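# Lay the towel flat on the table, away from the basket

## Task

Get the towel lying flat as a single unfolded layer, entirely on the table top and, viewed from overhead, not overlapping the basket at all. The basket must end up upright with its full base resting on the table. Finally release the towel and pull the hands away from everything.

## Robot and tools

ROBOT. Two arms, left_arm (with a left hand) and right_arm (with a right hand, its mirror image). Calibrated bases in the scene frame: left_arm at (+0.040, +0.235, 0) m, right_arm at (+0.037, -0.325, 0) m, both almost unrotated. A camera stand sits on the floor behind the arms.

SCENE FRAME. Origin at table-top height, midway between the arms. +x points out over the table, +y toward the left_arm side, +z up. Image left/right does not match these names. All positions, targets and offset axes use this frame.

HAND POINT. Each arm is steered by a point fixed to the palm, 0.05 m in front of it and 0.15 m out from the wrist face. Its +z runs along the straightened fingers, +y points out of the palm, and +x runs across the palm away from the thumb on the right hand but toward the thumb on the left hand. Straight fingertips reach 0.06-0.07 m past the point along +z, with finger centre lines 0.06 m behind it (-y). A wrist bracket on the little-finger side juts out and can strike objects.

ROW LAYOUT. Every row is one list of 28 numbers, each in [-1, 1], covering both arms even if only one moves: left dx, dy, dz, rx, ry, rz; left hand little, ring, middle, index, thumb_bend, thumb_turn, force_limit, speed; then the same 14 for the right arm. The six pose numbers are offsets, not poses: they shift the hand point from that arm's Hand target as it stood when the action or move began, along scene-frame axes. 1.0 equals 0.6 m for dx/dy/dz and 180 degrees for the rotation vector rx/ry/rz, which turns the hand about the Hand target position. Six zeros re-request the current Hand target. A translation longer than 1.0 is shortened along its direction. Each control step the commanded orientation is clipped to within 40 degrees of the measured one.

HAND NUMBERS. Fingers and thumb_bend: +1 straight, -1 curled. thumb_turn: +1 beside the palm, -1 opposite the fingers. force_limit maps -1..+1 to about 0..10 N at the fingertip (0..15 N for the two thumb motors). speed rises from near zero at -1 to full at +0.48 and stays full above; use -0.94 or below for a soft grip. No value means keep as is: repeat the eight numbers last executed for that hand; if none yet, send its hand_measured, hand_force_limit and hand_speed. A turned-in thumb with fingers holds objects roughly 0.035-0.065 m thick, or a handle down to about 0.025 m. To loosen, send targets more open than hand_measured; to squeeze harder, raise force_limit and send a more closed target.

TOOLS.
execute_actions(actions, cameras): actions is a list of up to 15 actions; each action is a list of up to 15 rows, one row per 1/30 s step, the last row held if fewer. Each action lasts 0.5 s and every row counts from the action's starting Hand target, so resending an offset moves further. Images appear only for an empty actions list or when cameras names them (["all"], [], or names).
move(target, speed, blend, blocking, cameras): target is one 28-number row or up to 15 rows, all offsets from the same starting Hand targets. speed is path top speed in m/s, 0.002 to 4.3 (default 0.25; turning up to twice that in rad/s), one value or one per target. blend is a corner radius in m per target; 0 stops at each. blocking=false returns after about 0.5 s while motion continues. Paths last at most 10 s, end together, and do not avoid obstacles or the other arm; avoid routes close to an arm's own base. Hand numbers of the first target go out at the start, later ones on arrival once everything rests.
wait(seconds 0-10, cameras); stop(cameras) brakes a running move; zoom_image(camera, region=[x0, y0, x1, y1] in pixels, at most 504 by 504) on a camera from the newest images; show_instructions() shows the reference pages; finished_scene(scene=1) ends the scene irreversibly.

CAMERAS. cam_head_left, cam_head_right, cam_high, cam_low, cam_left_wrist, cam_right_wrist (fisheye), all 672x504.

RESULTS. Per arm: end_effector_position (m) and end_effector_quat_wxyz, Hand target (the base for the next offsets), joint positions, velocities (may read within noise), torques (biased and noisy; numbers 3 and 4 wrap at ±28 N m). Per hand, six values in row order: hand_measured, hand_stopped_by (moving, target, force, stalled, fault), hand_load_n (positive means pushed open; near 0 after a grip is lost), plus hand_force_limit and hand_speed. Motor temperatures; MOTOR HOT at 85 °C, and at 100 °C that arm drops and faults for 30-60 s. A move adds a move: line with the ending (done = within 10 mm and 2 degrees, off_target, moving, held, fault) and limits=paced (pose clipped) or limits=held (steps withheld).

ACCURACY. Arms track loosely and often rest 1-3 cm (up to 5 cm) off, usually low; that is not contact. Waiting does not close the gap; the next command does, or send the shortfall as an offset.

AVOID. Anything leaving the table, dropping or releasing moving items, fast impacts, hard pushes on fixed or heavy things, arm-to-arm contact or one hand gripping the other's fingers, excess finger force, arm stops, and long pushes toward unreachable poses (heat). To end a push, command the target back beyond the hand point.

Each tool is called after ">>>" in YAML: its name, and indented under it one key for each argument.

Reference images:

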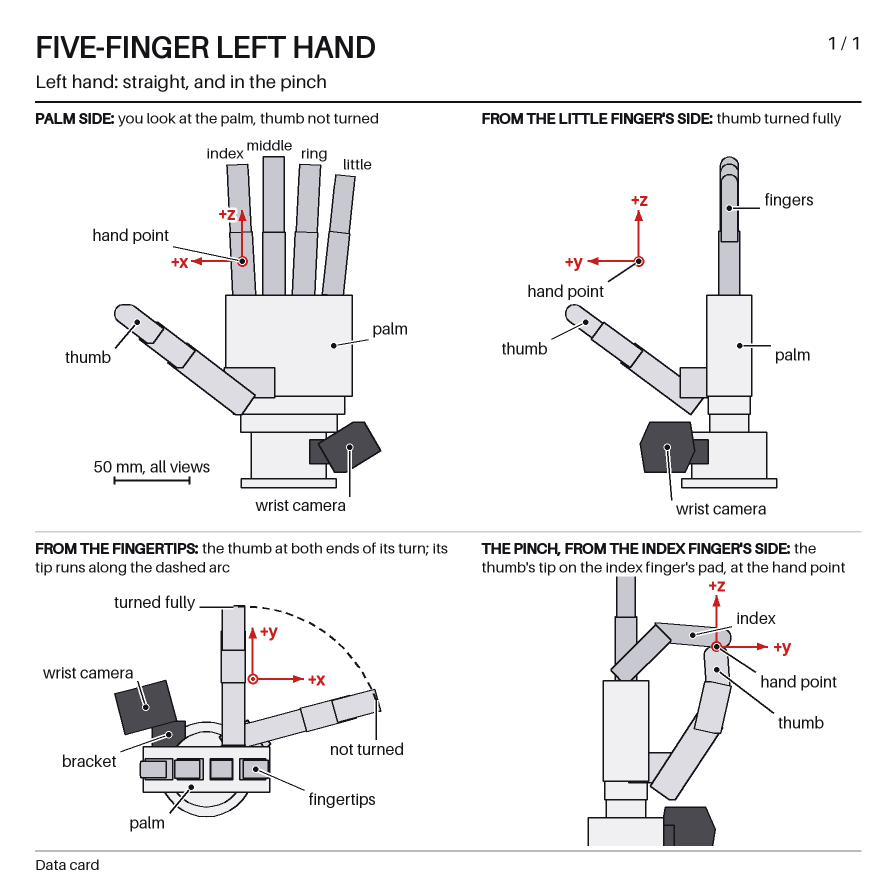

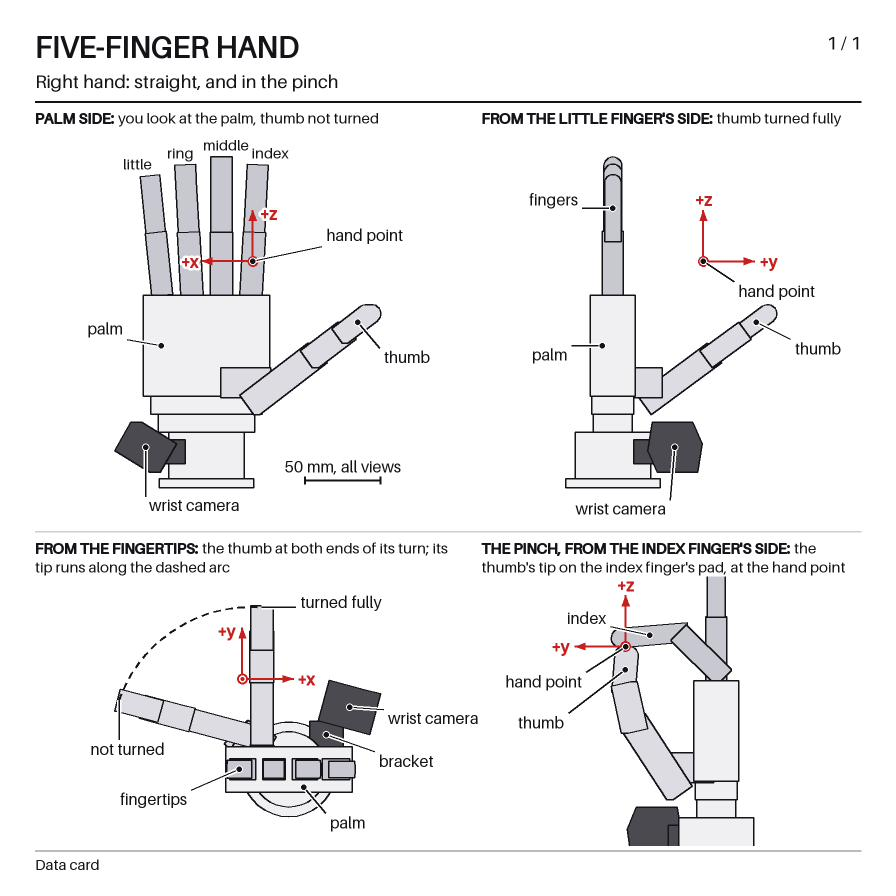

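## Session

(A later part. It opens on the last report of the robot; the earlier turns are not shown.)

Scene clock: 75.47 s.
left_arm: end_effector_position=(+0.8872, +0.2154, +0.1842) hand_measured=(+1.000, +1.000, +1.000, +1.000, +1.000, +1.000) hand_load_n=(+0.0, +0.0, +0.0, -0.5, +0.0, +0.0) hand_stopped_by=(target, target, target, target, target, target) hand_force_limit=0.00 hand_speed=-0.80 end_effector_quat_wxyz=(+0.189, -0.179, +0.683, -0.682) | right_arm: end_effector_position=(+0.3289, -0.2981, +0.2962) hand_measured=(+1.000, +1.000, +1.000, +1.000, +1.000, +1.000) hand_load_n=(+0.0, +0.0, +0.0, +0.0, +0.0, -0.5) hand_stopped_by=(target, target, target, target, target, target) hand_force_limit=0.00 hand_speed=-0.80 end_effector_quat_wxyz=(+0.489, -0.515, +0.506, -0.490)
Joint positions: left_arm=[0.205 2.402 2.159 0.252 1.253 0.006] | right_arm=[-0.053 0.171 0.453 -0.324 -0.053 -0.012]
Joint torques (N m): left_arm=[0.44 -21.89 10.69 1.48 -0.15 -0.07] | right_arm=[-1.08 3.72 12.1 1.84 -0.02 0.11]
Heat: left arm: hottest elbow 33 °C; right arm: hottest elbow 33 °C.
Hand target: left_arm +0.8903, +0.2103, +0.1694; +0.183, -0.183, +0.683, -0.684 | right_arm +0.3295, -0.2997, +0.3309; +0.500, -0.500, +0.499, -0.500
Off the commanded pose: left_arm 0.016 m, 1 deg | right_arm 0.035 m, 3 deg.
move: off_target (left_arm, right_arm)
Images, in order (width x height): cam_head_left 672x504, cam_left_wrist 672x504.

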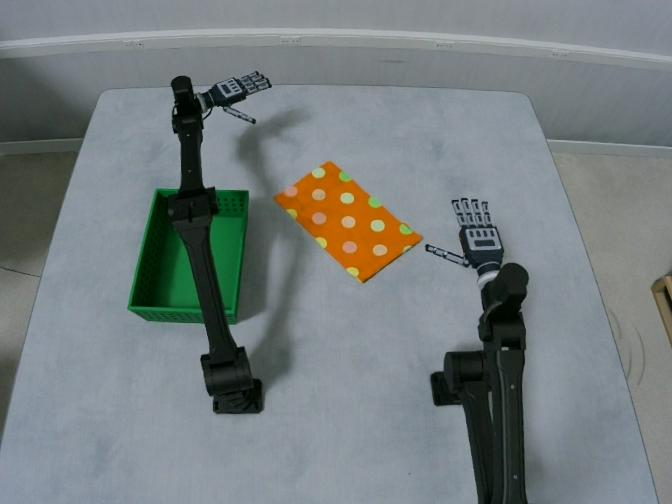

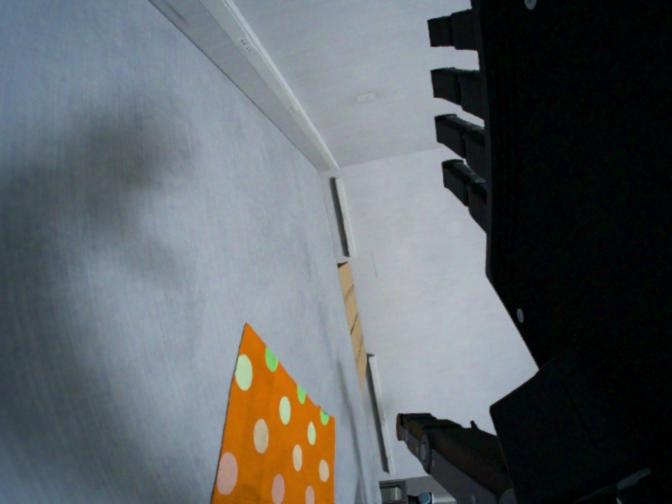

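>>> move:
  target: [-0.05,-0.017,-0.116,0,0,-0.083,1,1,1,1,1,1,0,-0.8,0,0,0,0,0,0,1,1,1,1,1,1,0,-0.8]
  speed: 0.2
  cameras: ["cam_left_wrist", "cam_low"]

>>> zoom_image:
  camera: "cam_left_wrist"
  region: [180, 240, 380, 504]

Scene clock: 78.83 s.
left_arm: end_effector_position=(+0.8528, +0.2062, +0.0997) hand_measured=(+1.000, +1.000, +1.000, +1.000, +1.000, +1.000) hand_load_n=(+0.0, +0.0, +0.0, +0.0, +0.0, -0.5) hand_stopped_by=(target, target, target, target, target, target) hand_force_limit=0.00 hand_speed=-0.80 end_effector_quat_wxyz=(+0.086, -0.109, +0.700, -0.701) | right_arm: end_effector_position=(+0.3289, -0.2981, +0.2962) hand_measured=(+1.000, +1.000, +1.000, +1.000, +1.000, +1.000) hand_load_n=(+0.0, +0.0, +0.0, +0.0, -0.5, -0.5) hand_stopped_by=(target, target, target, target, target, target) hand_force_limit=0.00 hand_speed=-0.80 end_effector_quat_wxyz=(+0.489, -0.515, +0.506, -0.489)
Joint positions: left_arm=[0.205 2.545 2.213 0.29 1.503 0.008] | right_arm=[-0.054 0.171 0.453 -0.324 -0.055 -0.011]
Joint torques (N m): left_arm=[0.85 -22.89 13.83 1.33 0.16 0.03] | right_arm=[-1.03 3.66 12.12 1.84 -0.03 0.12]
Heat: left arm: hottest elbow 33 °C; right arm: hottest elbow 34 °C.
Hand target: left_arm +0.8603, +0.2001, +0.0998; +0.092, -0.092, +0.700, -0.702 | right_arm +0.3295, -0.2997, +0.3309; +0.500, -0.500, +0.499, -0.500
Off the commanded pose: left_arm 0.010 m, 2 deg | right_arm 0.035 m, 3 deg.
move: off_target (right_arm)
Images, in order (width x height): cam_low 672x504, cam_left_wrist 672x504.

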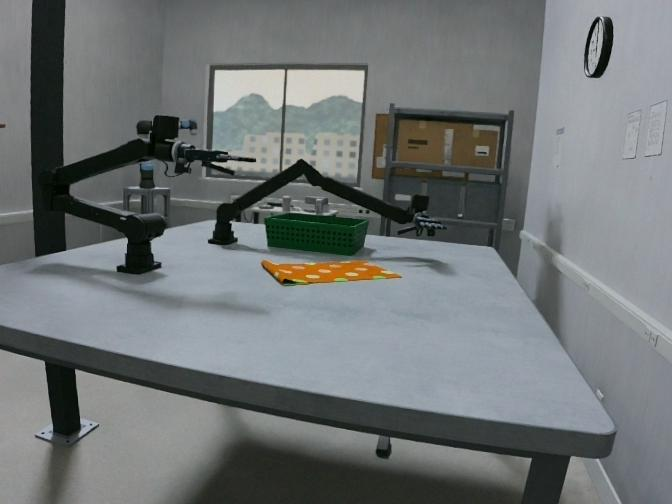

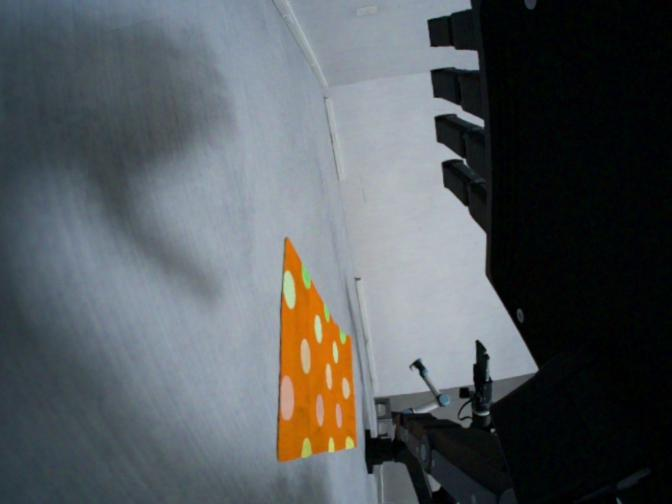

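Scaled by 1.909 from the camera's 672x504 image, which has a finer 960x720 frame.

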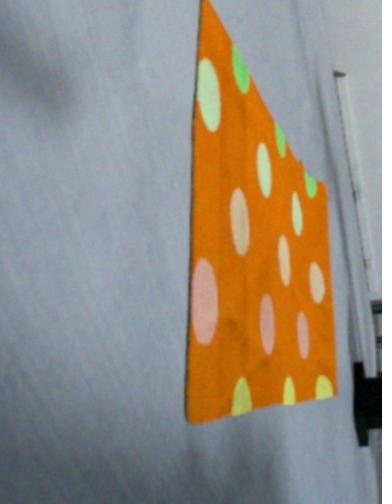

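>>> zoom_image:
  camera: "cam_left_wrist"
  region: [260, 230, 320, 350]

>>> zoom_image:
  camera: "cam_left_wrist"
  region: [260, 350, 370, 470]

>>> zoom_image:
  camera: "cam_low"
  region: [250, 245, 410, 300]

Scaled by 4.200 from the camera's 672x504 image, which has a finer 960x720 frame.

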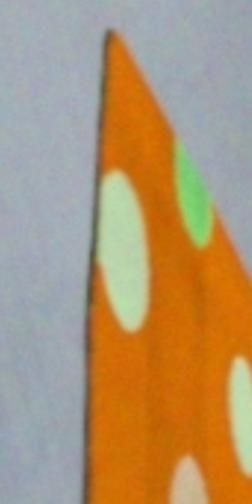

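Scaled by 4.200 from the camera's 672x504 image, which has a finer 960x720 frame.

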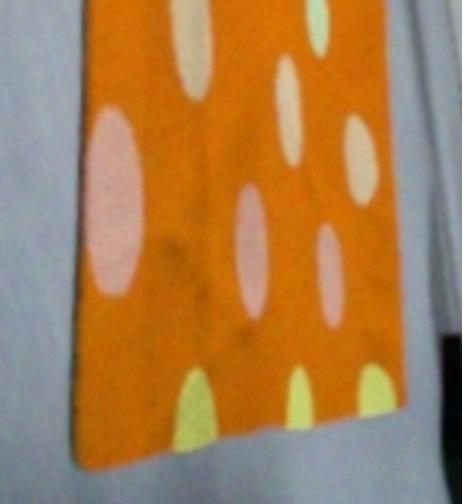

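Scaled by 3.150 from the camera's 672x504 image, which has a finer 960x720 frame.

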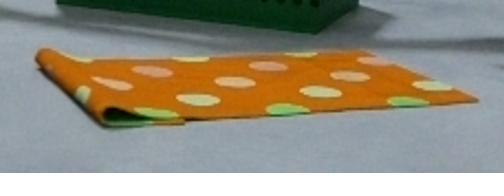

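>>> move:
  target:
    - [0,0,0.333,0,0,0.05,1,1,1,1,1,1,0,-0.8,0.3,0,0,0,0,0.1,1,1,1,1,1,1,0,-0.8]
    - [-0.433,0.417,0.333,0,0,0.333,1,1,1,1,1,1,0,-0.8,0.6,0.1,-0.1,0,0,0.333,1,1,1,1,1,1,0,-0.8]
    - [-0.433,0.417,0.333,0,0,0.333,1,1,1,1,1,1,0,-0.8,0.767,0.316,-0.385,0,0,0.333,1,1,1,1,1,1,0,-0.8]
  speed: 0.3
  blend: 0.03
  cameras: ["cam_right_wrist", "cam_head_left"]

Scene clock: 87.90 s.
left_arm: end_effector_position=(+0.6025, +0.4483, +0.2980) hand_measured=(+1.000, +1.000, +1.000, +1.000, +1.000, +1.000) hand_load_n=(+0.0, +0.0, +0.0, +0.0, +0.0, +0.0) hand_stopped_by=(target, target, target, target, target, target) hand_force_limit=0.00 hand_speed=-0.80 end_effector_quat_wxyz=(+0.427, -0.429, +0.564, -0.561) | right_arm: end_effector_position=(+0.7732, -0.1106, +0.0781) hand_measured=(+1.000, +1.000, +1.000, +1.000, +1.000, +1.000) hand_load_n=(+0.0, +0.0, +0.0, +0.0, +0.0, -0.5) hand_stopped_by=(target, target, target, target, target, target) hand_force_limit=0.00 hand_speed=-0.80 end_effector_quat_wxyz=(+0.676, -0.690, +0.199, -0.165)
Joint positions: left_arm=[0.652 1.492 1.079 0.405 0.927 0.007] | right_arm=[0.039 2.215 1.519 0.636 -1.003 -0.01]
Joint torques (N m): left_arm=[2.08 -12.34 9.36 1.84 -0.17 -0.07] | right_arm=[-0.38 -15.56 9.35 2.22 0.08 0.14]
Heat: left arm: hottest elbow 33 °C; right arm: hottest elbow 36 °C.
Hand target: left_arm +0.6005, +0.4502, +0.2995; +0.431, -0.430, +0.561, -0.562 | right_arm +0.7897, -0.1102, +0.0996; +0.683, -0.683, +0.183, -0.183
Off the commanded pose: left_arm 0.003 m, 1 deg | right_arm 0.027 m, 3 deg.
move: off_target (right_arm)
Images, in order (width x height): cam_head_left 672x504, cam_right_wrist 672x504.

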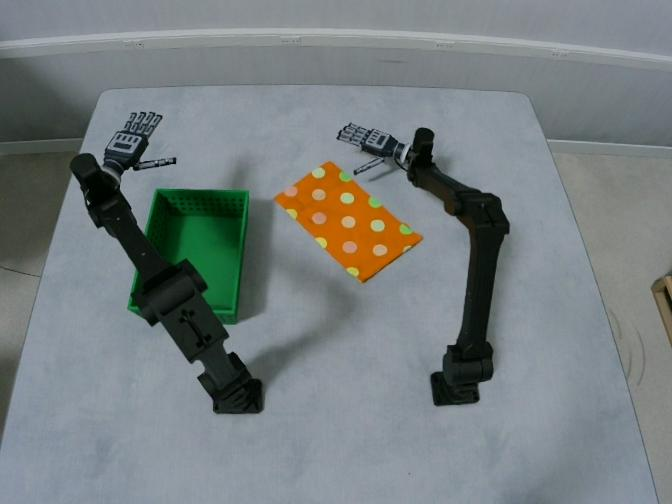

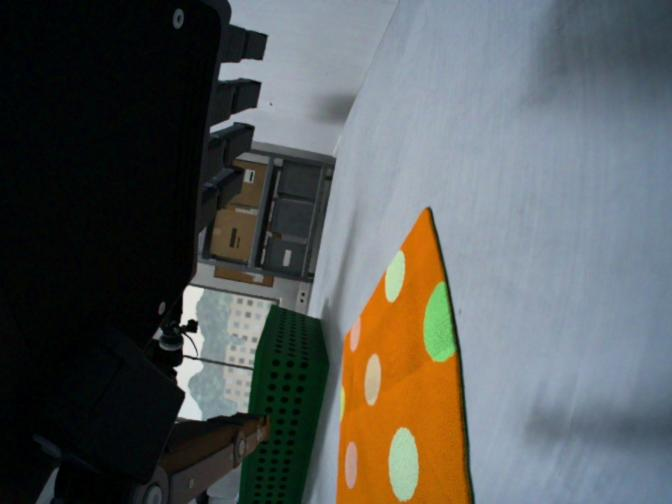

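>>> zoom_image:
  camera: "cam_right_wrist"
  region: [340, 190, 500, 350]

>>> zoom_image:
  camera: "cam_right_wrist"
  region: [340, 340, 500, 504]

Scaled by 3.150 from the camera's 672x504 image, which has a finer 960x720 frame.

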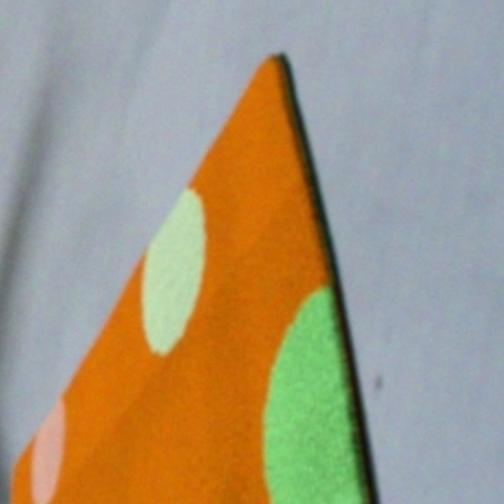

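Scaled by 3.073 from the camera's 672x504 image, which has a finer 960x720 frame.

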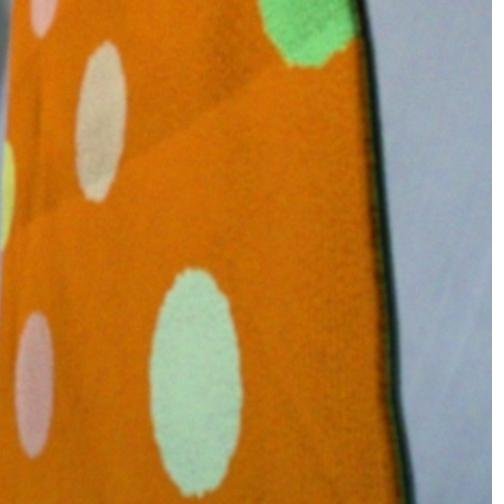

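>>> zoom_image:
  camera: "cam_right_wrist"
  region: [420, 190, 480, 250]

>>> zoom_image:
  camera: "cam_right_wrist"
  region: [435, 330, 495, 390]

>>> zoom_image:
  camera: "cam_right_wrist"
  region: [435, 430, 495, 504]

Scaled by 8.400 from the camera's 672x504 image, which has a finer 960x720 frame.

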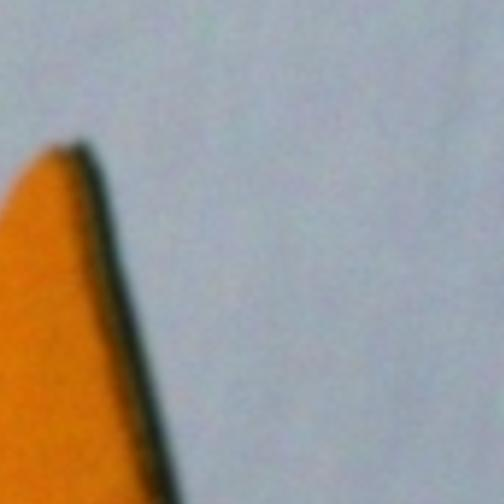

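Scaled by 8.400 from the camera's 672x504 image, which has a finer 960x720 frame.

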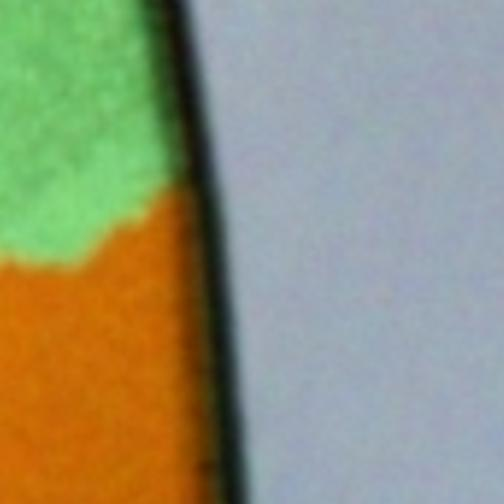

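Scaled by 6.811 from the camera's 672x504 image, which has a finer 960x720 frame.

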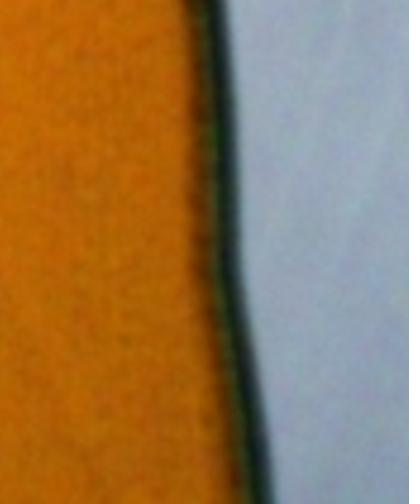

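>>> move:
  target:
    - [0,0,0,0,0,0,1,1,1,1,1,1,0,-0.8,-0.05,-0.1,0.3,0,0,0,1,1,1,1,1,1,0,-0.8]
    - [0,-0.1,0,-0.05,0.2,0.1,1,1,1,1,1,1,0,-0.8,-0.4,-0.483,0.417,0,0,-0.433,1,1,1,1,1,1,0,-0.8]
    - [0.134,-0.7,0,-0.116,0.504,0.242,1,1,1,1,1,1,0,-0.8,-0.4,-0.483,0.417,0,0,-0.433,1,1,1,1,1,1,0,-0.8]
    - [0.134,-0.809,-0.23,-0.116,0.504,0.242,1,1,1,1,1,1,0,-0.8,-0.4,-0.483,0.417,0,0,-0.433,1,1,1,1,1,1,0,-0.8]
  speed: 0.35
  blend: 0.03
  cameras: ["cam_left_wrist", "cam_head_left", "cam_high"]

Scene clock: 109.23 s.
left_arm: end_effector_position=(+0.6733, -0.0309, +0.1493) hand_measured=(+1.000, +1.000, +1.000, +1.000, +1.000, +1.000) hand_load_n=(+0.0, +0.0, +0.0, +0.0, +0.0, +0.0) hand_stopped_by=(target, target, target, target, target, target) hand_force_limit=0.00 hand_speed=-0.80 end_effector_quat_wxyz=(+0.001, +0.908, -0.418, -0.010) | right_arm: end_effector_position=(+0.5522, -0.3976, +0.3441) hand_measured=(+1.000, +1.000, +1.000, +1.000, +1.000, +1.000) hand_load_n=(+0.0, +0.0, +0.0, +0.0, +0.0, +0.0) hand_stopped_by=(target, target, target, target, target, target) hand_force_limit=0.00 hand_speed=-0.80 end_effector_quat_wxyz=(+0.417, -0.419, +0.573, -0.568)
Joint positions: left_arm=[-0.303 2.257 2.354 -1.687 -0.001 -1.007] | right_arm=[-0.142 1.008 0.795 0.205 0.173 0.004]
Joint torques (N m): left_arm=[1.55 -21.19 12.9 -0.5 0.13 -0.09] | right_arm=[-0.5 -4.95 8.14 1.74 0.15 -0.04]
Heat: left arm: hottest elbow 32 °C; right arm: hottest elbow 36 °C.
Hand target: left_arm +0.6809, -0.0352, +0.1616; +0.000, +0.910, -0.415, +0.000 | right_arm +0.5498, -0.3999, +0.3500; +0.416, -0.416, +0.571, -0.572
Off the commanded pose: left_arm 0.015 m, 1 deg | right_arm 0.007 m, 1 deg.
joint sent to its limit (left arm) — joint 4 (wrist pitch), lower limit. The joint targets still meet the commanded pose.
move: off_target (left_arm)
Images, in order (width x height): cam_head_left 672x504, cam_high 672x504, cam_left_wrist 672x504.

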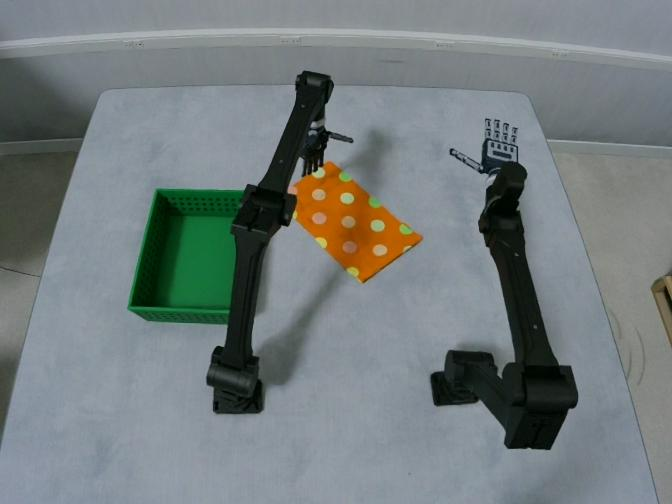

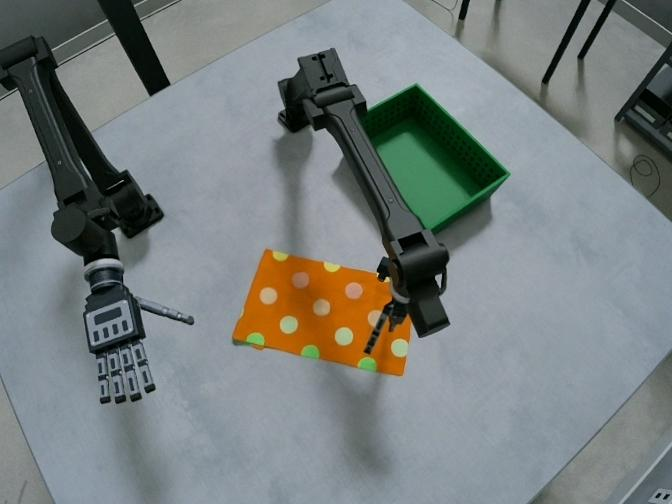

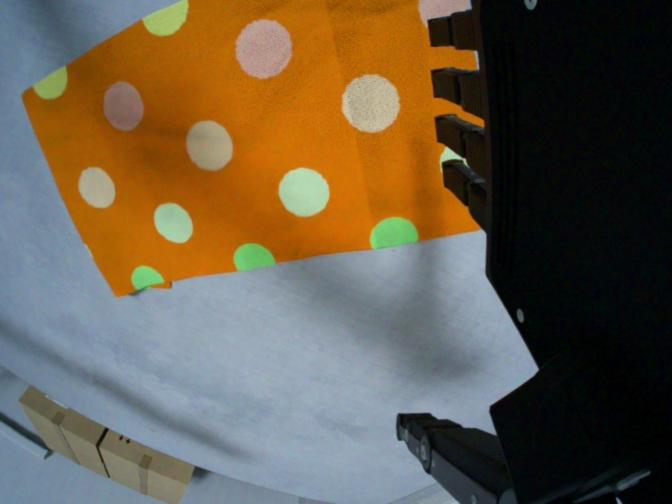

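>>> zoom_image:
  camera: "cam_left_wrist"
  region: [230, 0, 490, 260]

>>> zoom_image:
  camera: "cam_left_wrist"
  region: [70, 200, 200, 310]

Scaled by 1.938 from the camera's 672x504 image, which has a finer 960x720 frame.

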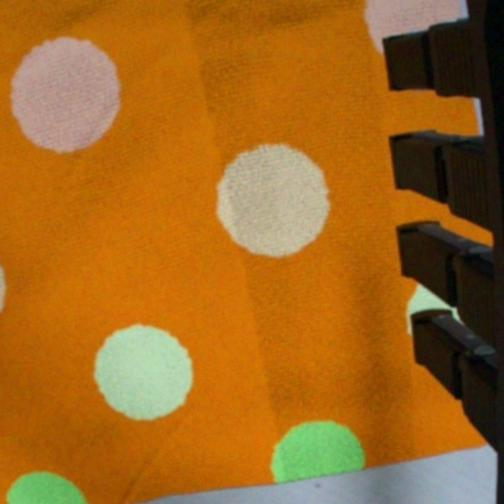

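Scaled by 3.877 from the camera's 672x504 image, which has a finer 960x720 frame.

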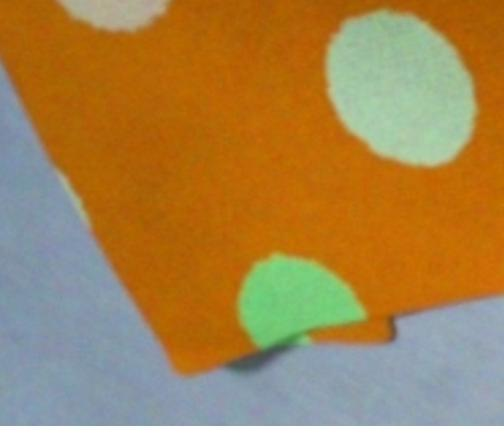

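>>> move:
  target:
    - [-0.035,0.058,-0.05,0,0,0,1,1,1,1,1,1,0,-0.8,0,0,0,0,0,0,1,1,1,1,1,1,0,-0.8]
    - [-0.035,0.058,-0.136,0,0,0,1,1,1,1,1,1,0,-0.8,0,0,0,0,0,0,1,1,1,1,1,1,0,-0.8]
  speed: 0.15
  cameras: ["cam_left_wrist", "cam_high"]

Scene clock: 114.77 s.
left_arm: end_effector_position=(+0.6591, -0.0031, +0.0900) hand_measured=(+1.000, +1.000, +1.000, +1.000, +1.000, +1.000) hand_load_n=(+0.0, +0.0, +0.0, +0.0, +0.0, +0.0) hand_stopped_by=(target, target, target, target, target, target) hand_force_limit=0.00 hand_speed=-0.80 end_effector_quat_wxyz=(-0.001, +0.910, -0.414, +0.005) | right_arm: end_effector_position=(+0.5522, -0.3976, +0.3441) hand_measured=(+1.000, +1.000, +1.000, +1.000, +1.000, +1.000) hand_load_n=(+0.0, +0.0, +0.0, +0.0, +0.0, -0.5) hand_stopped_by=(target, target, target, target, target, target) hand_force_limit=0.00 hand_speed=-0.80 end_effector_quat_wxyz=(+0.417, -0.419, +0.573, -0.568)
Joint positions: left_arm=[-0.27 2.151 2.015 -1.426 -0.001 -0.984] | right_arm=[-0.142 1.008 0.795 0.205 0.173 0.004]
Joint torques (N m): left_arm=[1.55 -19.14 8.61 0.2 0.06 0.11] | right_arm=[-0.67 -4.89 8.14 1.74 0.15 -0.04]
Heat: left arm: hottest elbow 32 °C; right arm: hottest elbow 36 °C.
Hand target: left_arm +0.6598, -0.0002, +0.0799; +0.000, +0.910, -0.415, +0.000 | right_arm +0.5498, -0.3999, +0.3500; +0.416, -0.416, +0.571, -0.572
Off the commanded pose: left_arm 0.010 m, 1 deg | right_arm 0.007 m, 1 deg.
move: done
Images, in order (width x height): cam_high 672x504, cam_left_wrist 672x504.

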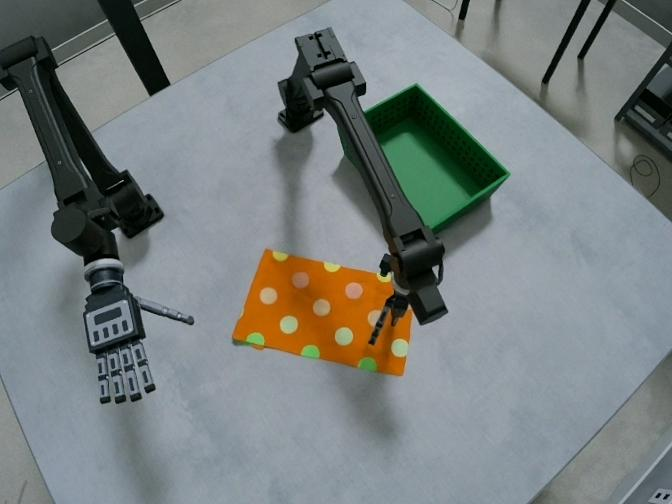

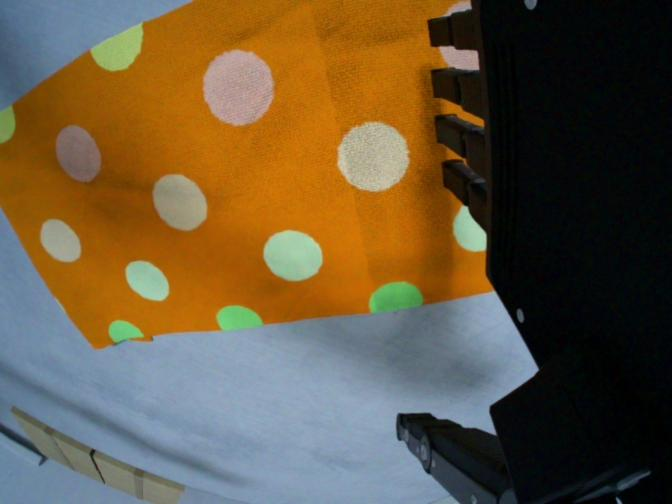

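>>> move:
  target: [0,0,-0.045,0,0,0,1,1,1,1,1,1,0,-0.8,0,0,0,0,0,0,1,1,1,1,1,1,0,-0.8]
  speed: 0.05
  cameras: ["cam_left_wrist"]

Scene clock: 116.53 s.
left_arm: end_effector_position=(+0.6614, -0.0038, +0.0747) hand_measured=(+1.000, +1.000, +1.000, +1.000, +1.000, +1.000) hand_load_n=(+0.0, +0.0, -0.5, +0.0, +0.0, +0.0) hand_stopped_by=(target, target, target, target, target, target) hand_force_limit=0.00 hand_speed=-0.80 end_effector_quat_wxyz=(-0.003, +0.910, -0.414, +0.013) | right_arm: end_effector_position=(+0.5522, -0.3976, +0.3441) hand_measured=(+1.000, +1.000, +1.000, +1.000, +1.000, +1.000) hand_load_n=(+0.0, +0.0, +0.0, +0.0, +0.0, +0.0) hand_stopped_by=(target, target, target, target, target, target) hand_force_limit=0.00 hand_speed=-0.80 end_effector_quat_wxyz=(+0.417, -0.419, +0.573, -0.568)
Joint positions: left_arm=[-0.27 2.151 1.975 -1.367 -0.001 -0.984] | right_arm=[-0.142 1.008 0.795 0.205 0.173 0.004]
Joint torques (N m): left_arm=[1.85 -18.73 7.97 0.53 0.05 0.08] | right_arm=[-0.67 -4.89 8.16 1.73 0.15 -0.04]
Heat: left arm: hottest elbow 32 °C; right arm: hottest elbow 36 °C.
Hand target: left_arm +0.6599, -0.0002, +0.0529; +0.000, +0.910, -0.415, +0.000 | right_arm +0.5498, -0.3999, +0.3500; +0.416, -0.416, +0.571, -0.572
Off the commanded pose: left_arm 0.022 m, 2 deg | right_arm 0.007 m, 1 deg.
move: off_target (left_arm)
Images, in order (width x height): cam_left_wrist 672x504.

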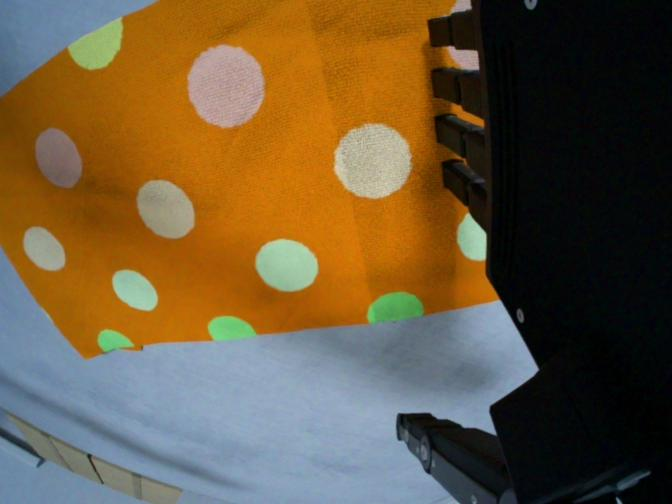

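>>> move:
  target: [0.074,0.067,0,0,0,0,1,1,1,1,1,1,0,-0.8,0,0,0,0,0,0,1,1,1,1,1,1,0,-0.8]
  speed: 0.06
  cameras: ["cam_left_wrist", "cam_high", "cam_head_left", "cam_low"]

Scene clock: 118.87 s.
left_arm: end_effector_position=(+0.6954, +0.0313, +0.0746) hand_measured=(+1.000, +1.000, +1.000, +1.000, +1.000, +1.000) hand_load_n=(+0.0, +0.0, -1.0, +0.0, +0.0, +0.0) hand_stopped_by=(target, target, target, target, target, target) hand_force_limit=0.00 hand_speed=-0.80 end_effector_quat_wxyz=(-0.002, +0.909, -0.418, +0.013) | right_arm: end_effector_position=(+0.5522, -0.3976, +0.3441) hand_measured=(+1.000, +1.000, +1.000, +1.000, +1.000, +1.000) hand_load_n=(+0.0, +0.0, +0.0, -0.5, +0.0, -0.5) hand_stopped_by=(target, target, target, target, target, target) hand_force_limit=0.00 hand_speed=-0.80 end_effector_quat_wxyz=(+0.417, -0.419, +0.573, -0.568)
Joint positions: left_arm=[-0.207 2.235 2.12 -1.43 0.002 -0.912] | right_arm=[-0.142 1.008 0.795 0.205 0.173 0.004]
Joint torques (N m): left_arm=[2.61 -17.55 12.15 -0.4 -0.01 0.11] | right_arm=[-0.67 -4.89 8.16 1.74 0.15 -0.04]
Heat: left arm: hottest elbow 32 °C; right arm: hottest elbow 35 °C.
Hand target: left_arm +0.7042, +0.0400, +0.0529; +0.000, +0.910, -0.415, +0.000 | right_arm +0.5498, -0.3999, +0.3500; +0.416, -0.416, +0.571, -0.572
Off the commanded pose: left_arm 0.025 m, 1 deg | right_arm 0.007 m, 1 deg.
move: off_target (left_arm)
Images, in order (width x height): cam_head_left 672x504, cam_high 672x504, cam_low 672x504, cam_left_wrist 672x504.

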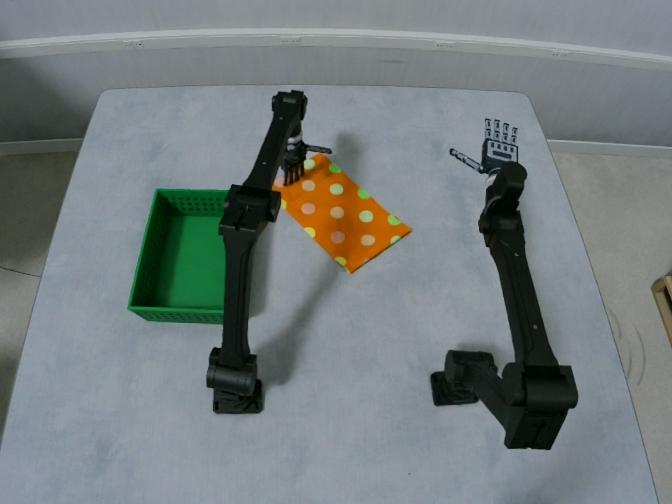

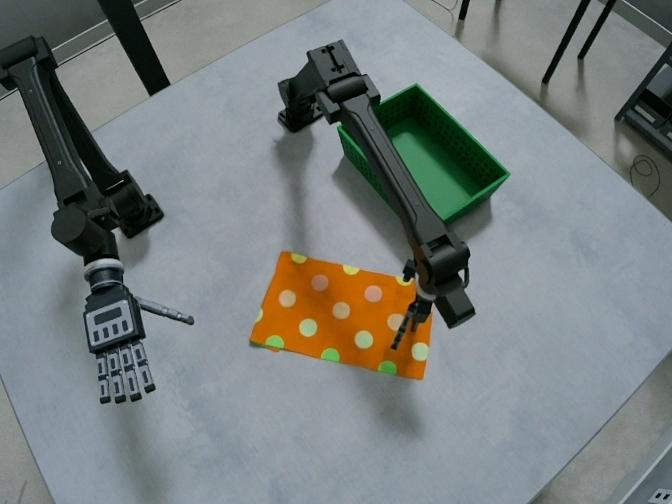

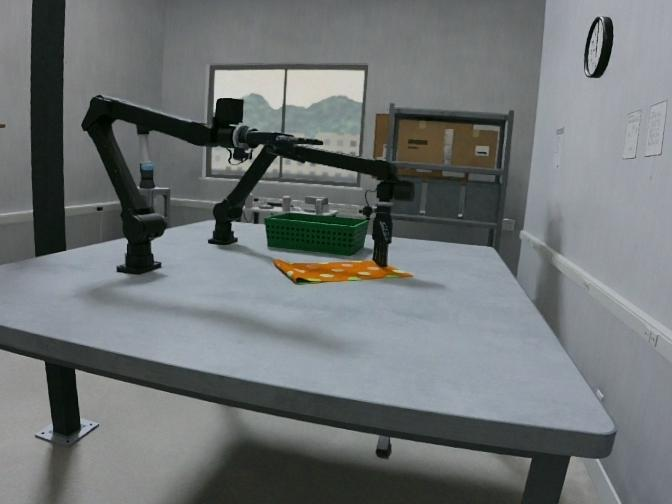

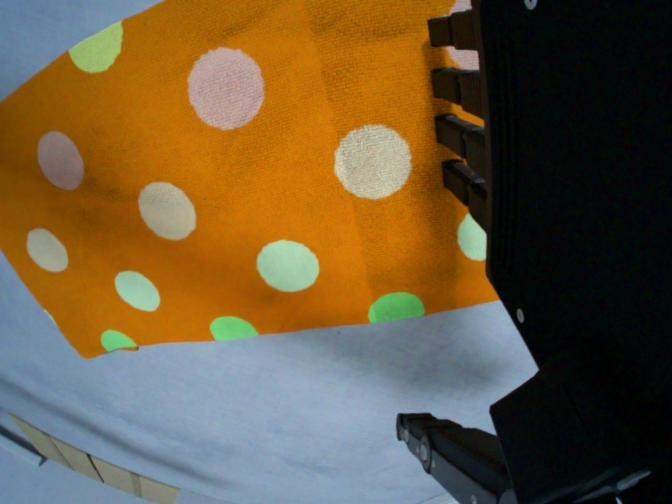

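>>> zoom_image:
  camera: "cam_low"
  region: [260, 240, 420, 300]

>>> zoom_image:
  camera: "cam_high"
  region: [240, 240, 440, 390]

Scaled by 3.150 from the camera's 672x504 image, which has a finer 960x720 frame.

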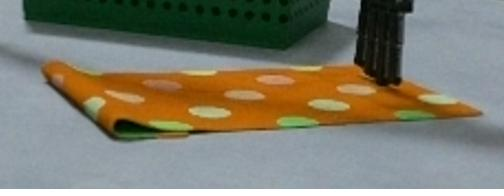

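Scaled by 2.520 from the camera's 672x504 image, which has a finer 960x720 frame.

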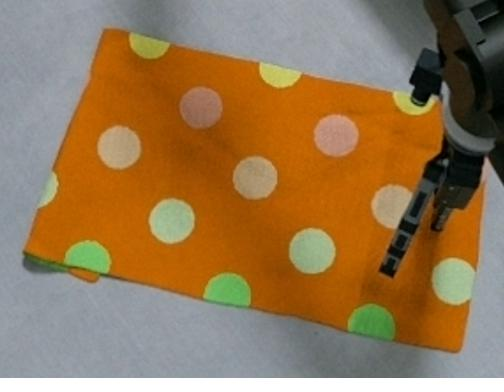

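>>> move:
  target:
    - [0,0,0.167,0,0,0,1,1,1,1,1,1,0,-0.8,0,0,0,0,0,0,0.35,0.35,0.35,0.35,0.5,-1,0,0]
    - [-0.173,0.6,0.412,0.116,-0.504,-0.242,1,1,1,1,1,1,0,-0.8,0,0.05,0,0,0,0,0.35,0.35,0.35,0.35,0.5,-1,0,0]
    - [-0.173,0.683,0.412,0.116,-0.504,-0.242,1,1,1,1,1,1,0,-0.8,0,0.51,-0.1,-0.046,0.2275,0.313,0.35,0.35,0.35,0.35,0.5,-1,0,0]
    - [-0.173,0.683,0.412,0.116,-0.504,-0.242,1,1,1,1,1,1,0,-0.8,0,0.51,-0.383,-0.046,0.2275,0.313,0.35,0.35,0.35,0.35,0.5,-1,0,0]
  speed: 0.35
  blend: 0.03
  cameras: ["cam_right_wrist", "cam_head_left", "cam_high", "cam_low"]

Scene clock: 136.87 s.
left_arm: end_effector_position=(+0.5907, +0.4356, +0.2861) hand_measured=(+1.000, +1.000, +1.000, +1.000, +1.000, +1.000) hand_load_n=(+0.0, +0.0, +0.0, +0.0, +0.0, -0.5) hand_stopped_by=(target, target, target, target, target, target) hand_force_limit=0.00 hand_speed=-0.80 end_effector_quat_wxyz=(+0.419, -0.438, +0.564, -0.561) | right_arm: end_effector_position=(+0.5421, -0.0986, +0.1098) hand_measured=(+0.350, +0.350, +0.350, +0.350, +0.500, -1.000) hand_load_n=(+0.0, +0.0, +0.0, +0.0, +0.0, +0.0) hand_stopped_by=(target, target, target, target, target, target) hand_force_limit=0.00 hand_speed=0.00 end_effector_quat_wxyz=(-0.374, +0.827, -0.387, +0.164)
Joint positions: left_arm=[0.646 1.461 1.022 0.406 0.919 0.007] | right_arm=[0.281 1.532 1.054 -0.299 -0.316 -0.272]
Joint torques (N m): left_arm=[2.02 -9.88 13.89 1.87 0.12 -0.07] | right_arm=[0.03 -9.76 7.75 2.22 -0.18 -0.09]
Motor temperatures (°C): left_arm=[26 28 34 26 24 24] | right_arm=[23 28 36 22 27 25]
Heat: left arm: hottest elbow 34 °C; right arm: hottest elbow 36 °C.
Hand target: left_arm +0.6005, +0.4496, +0.3001; +0.431, -0.430, +0.561, -0.562 | right_arm +0.5498, -0.0941, +0.1201; -0.385, +0.824, -0.377, +0.176
Off the commanded pose: left_arm 0.022 m, 2 deg | right_arm 0.014 m, 2 deg.
move: off_target (left_arm, right_arm); blend cut to 0 m at target 1
Images, in order (width x height): cam_head_left 672x504, cam_high 672x504, cam_low 672x504, cam_right_wrist 672x504.

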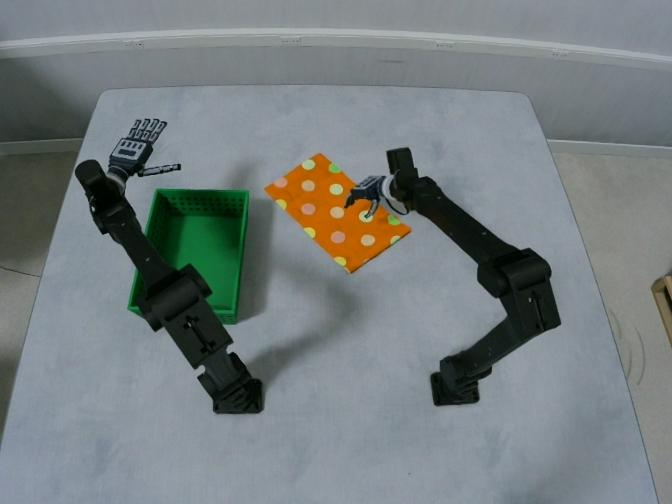

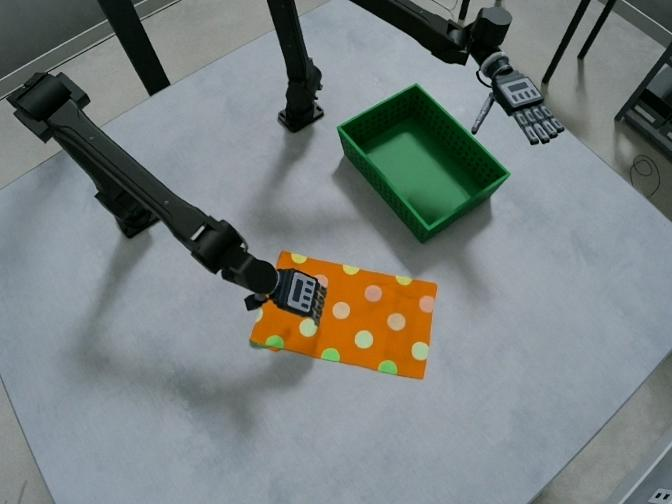

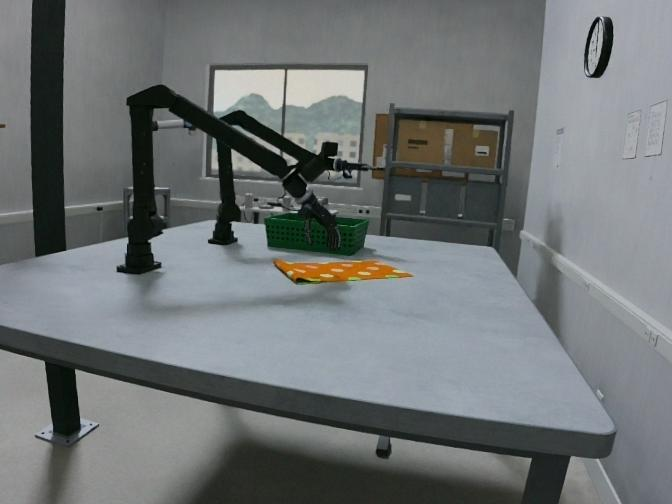

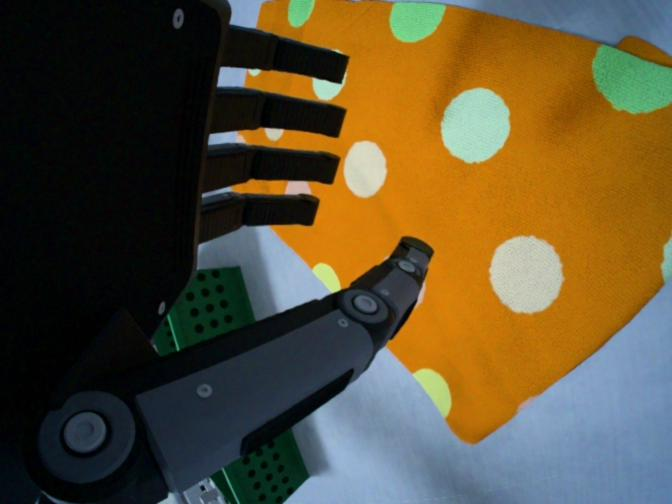

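>>> move:
  target: [0,0,0,0,0,0,1,1,1,1,1,1,0,-0.8,-0.033,0.038,-0.16,0,0,0,0.35,0.35,0.35,0.35,0.5,-1,0,0]
  speed: 0.1
  cameras: ["cam_right_wrist", "cam_head_left", "cam_low"]

Scene clock: 140.53 s.
left_arm: end_effector_position=(+0.5907, +0.4356, +0.2861) hand_measured=(+1.000, +1.000, +1.000, +1.000, +1.000, +1.000) hand_load_n=(-0.5, +0.0, +0.0, +0.0, +0.0, -0.5) hand_stopped_by=(target, target, target, target, target, target) hand_force_limit=0.00 hand_speed=-0.80 end_effector_quat_wxyz=(+0.419, -0.438, +0.564, -0.561) | right_arm: end_effector_position=(+0.5328, -0.0765, +0.0338) hand_measured=(+0.350, +0.350, +0.350, +0.350, +0.500, -1.000) hand_load_n=(+0.0, +0.0, -0.5, +0.0, +0.0, +0.0) hand_stopped_by=(target, target, target, target, target, target) hand_force_limit=0.00 hand_speed=0.00 end_effector_quat_wxyz=(-0.386, +0.823, -0.375, +0.181)
Joint positions: left_arm=[0.646 1.461 1.022 0.406 0.919 0.007] | right_arm=[0.335 1.635 0.918 -0.005 -0.277 -0.248]
Joint torques (N m): left_arm=[2.32 -9.35 13.9 1.78 0.14 -0.07] | right_arm=[0.5 -8.29 5.78 2.14 0.04 0.11]
Heat: left arm: hottest elbow 34 °C; right arm: hottest elbow 36 °C.
Hand target: left_arm +0.6005, +0.4496, +0.3001; +0.431, -0.430, +0.561, -0.562 | right_arm +0.5300, -0.0711, +0.0242; -0.385, +0.824, -0.377, +0.176
Off the commanded pose: left_arm 0.022 m, 2 deg | right_arm 0.011 m, 1 deg.
move: off_target (left_arm, right_arm)
Images, in order (width x height): cam_head_left 672x504, cam_low 672x504, cam_right_wrist 672x504.

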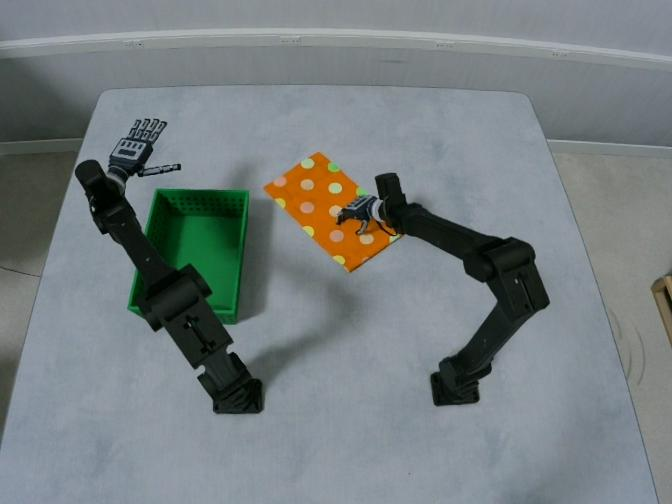

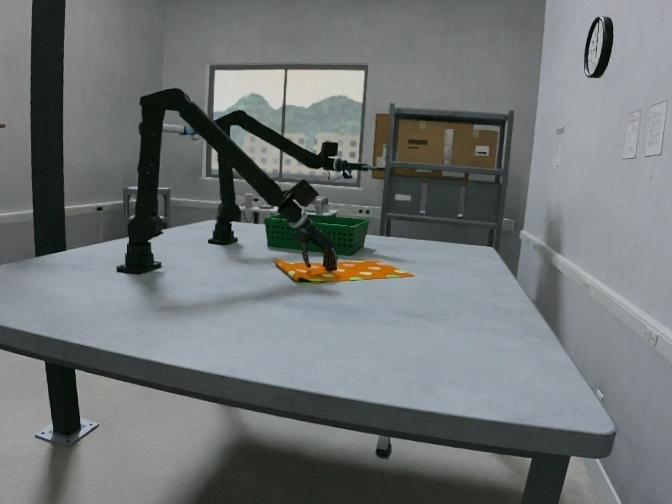

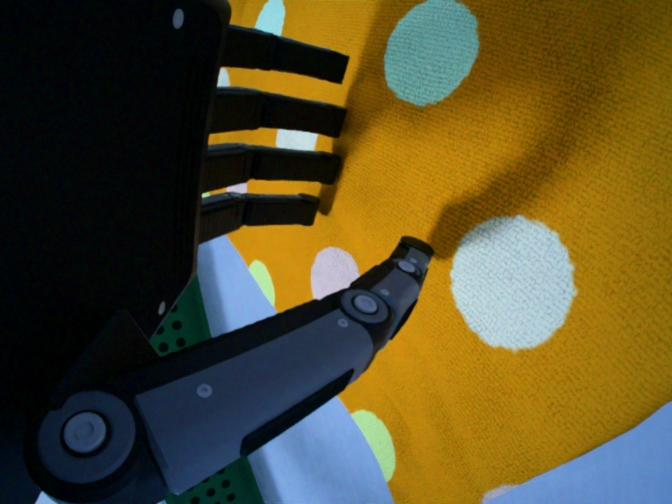

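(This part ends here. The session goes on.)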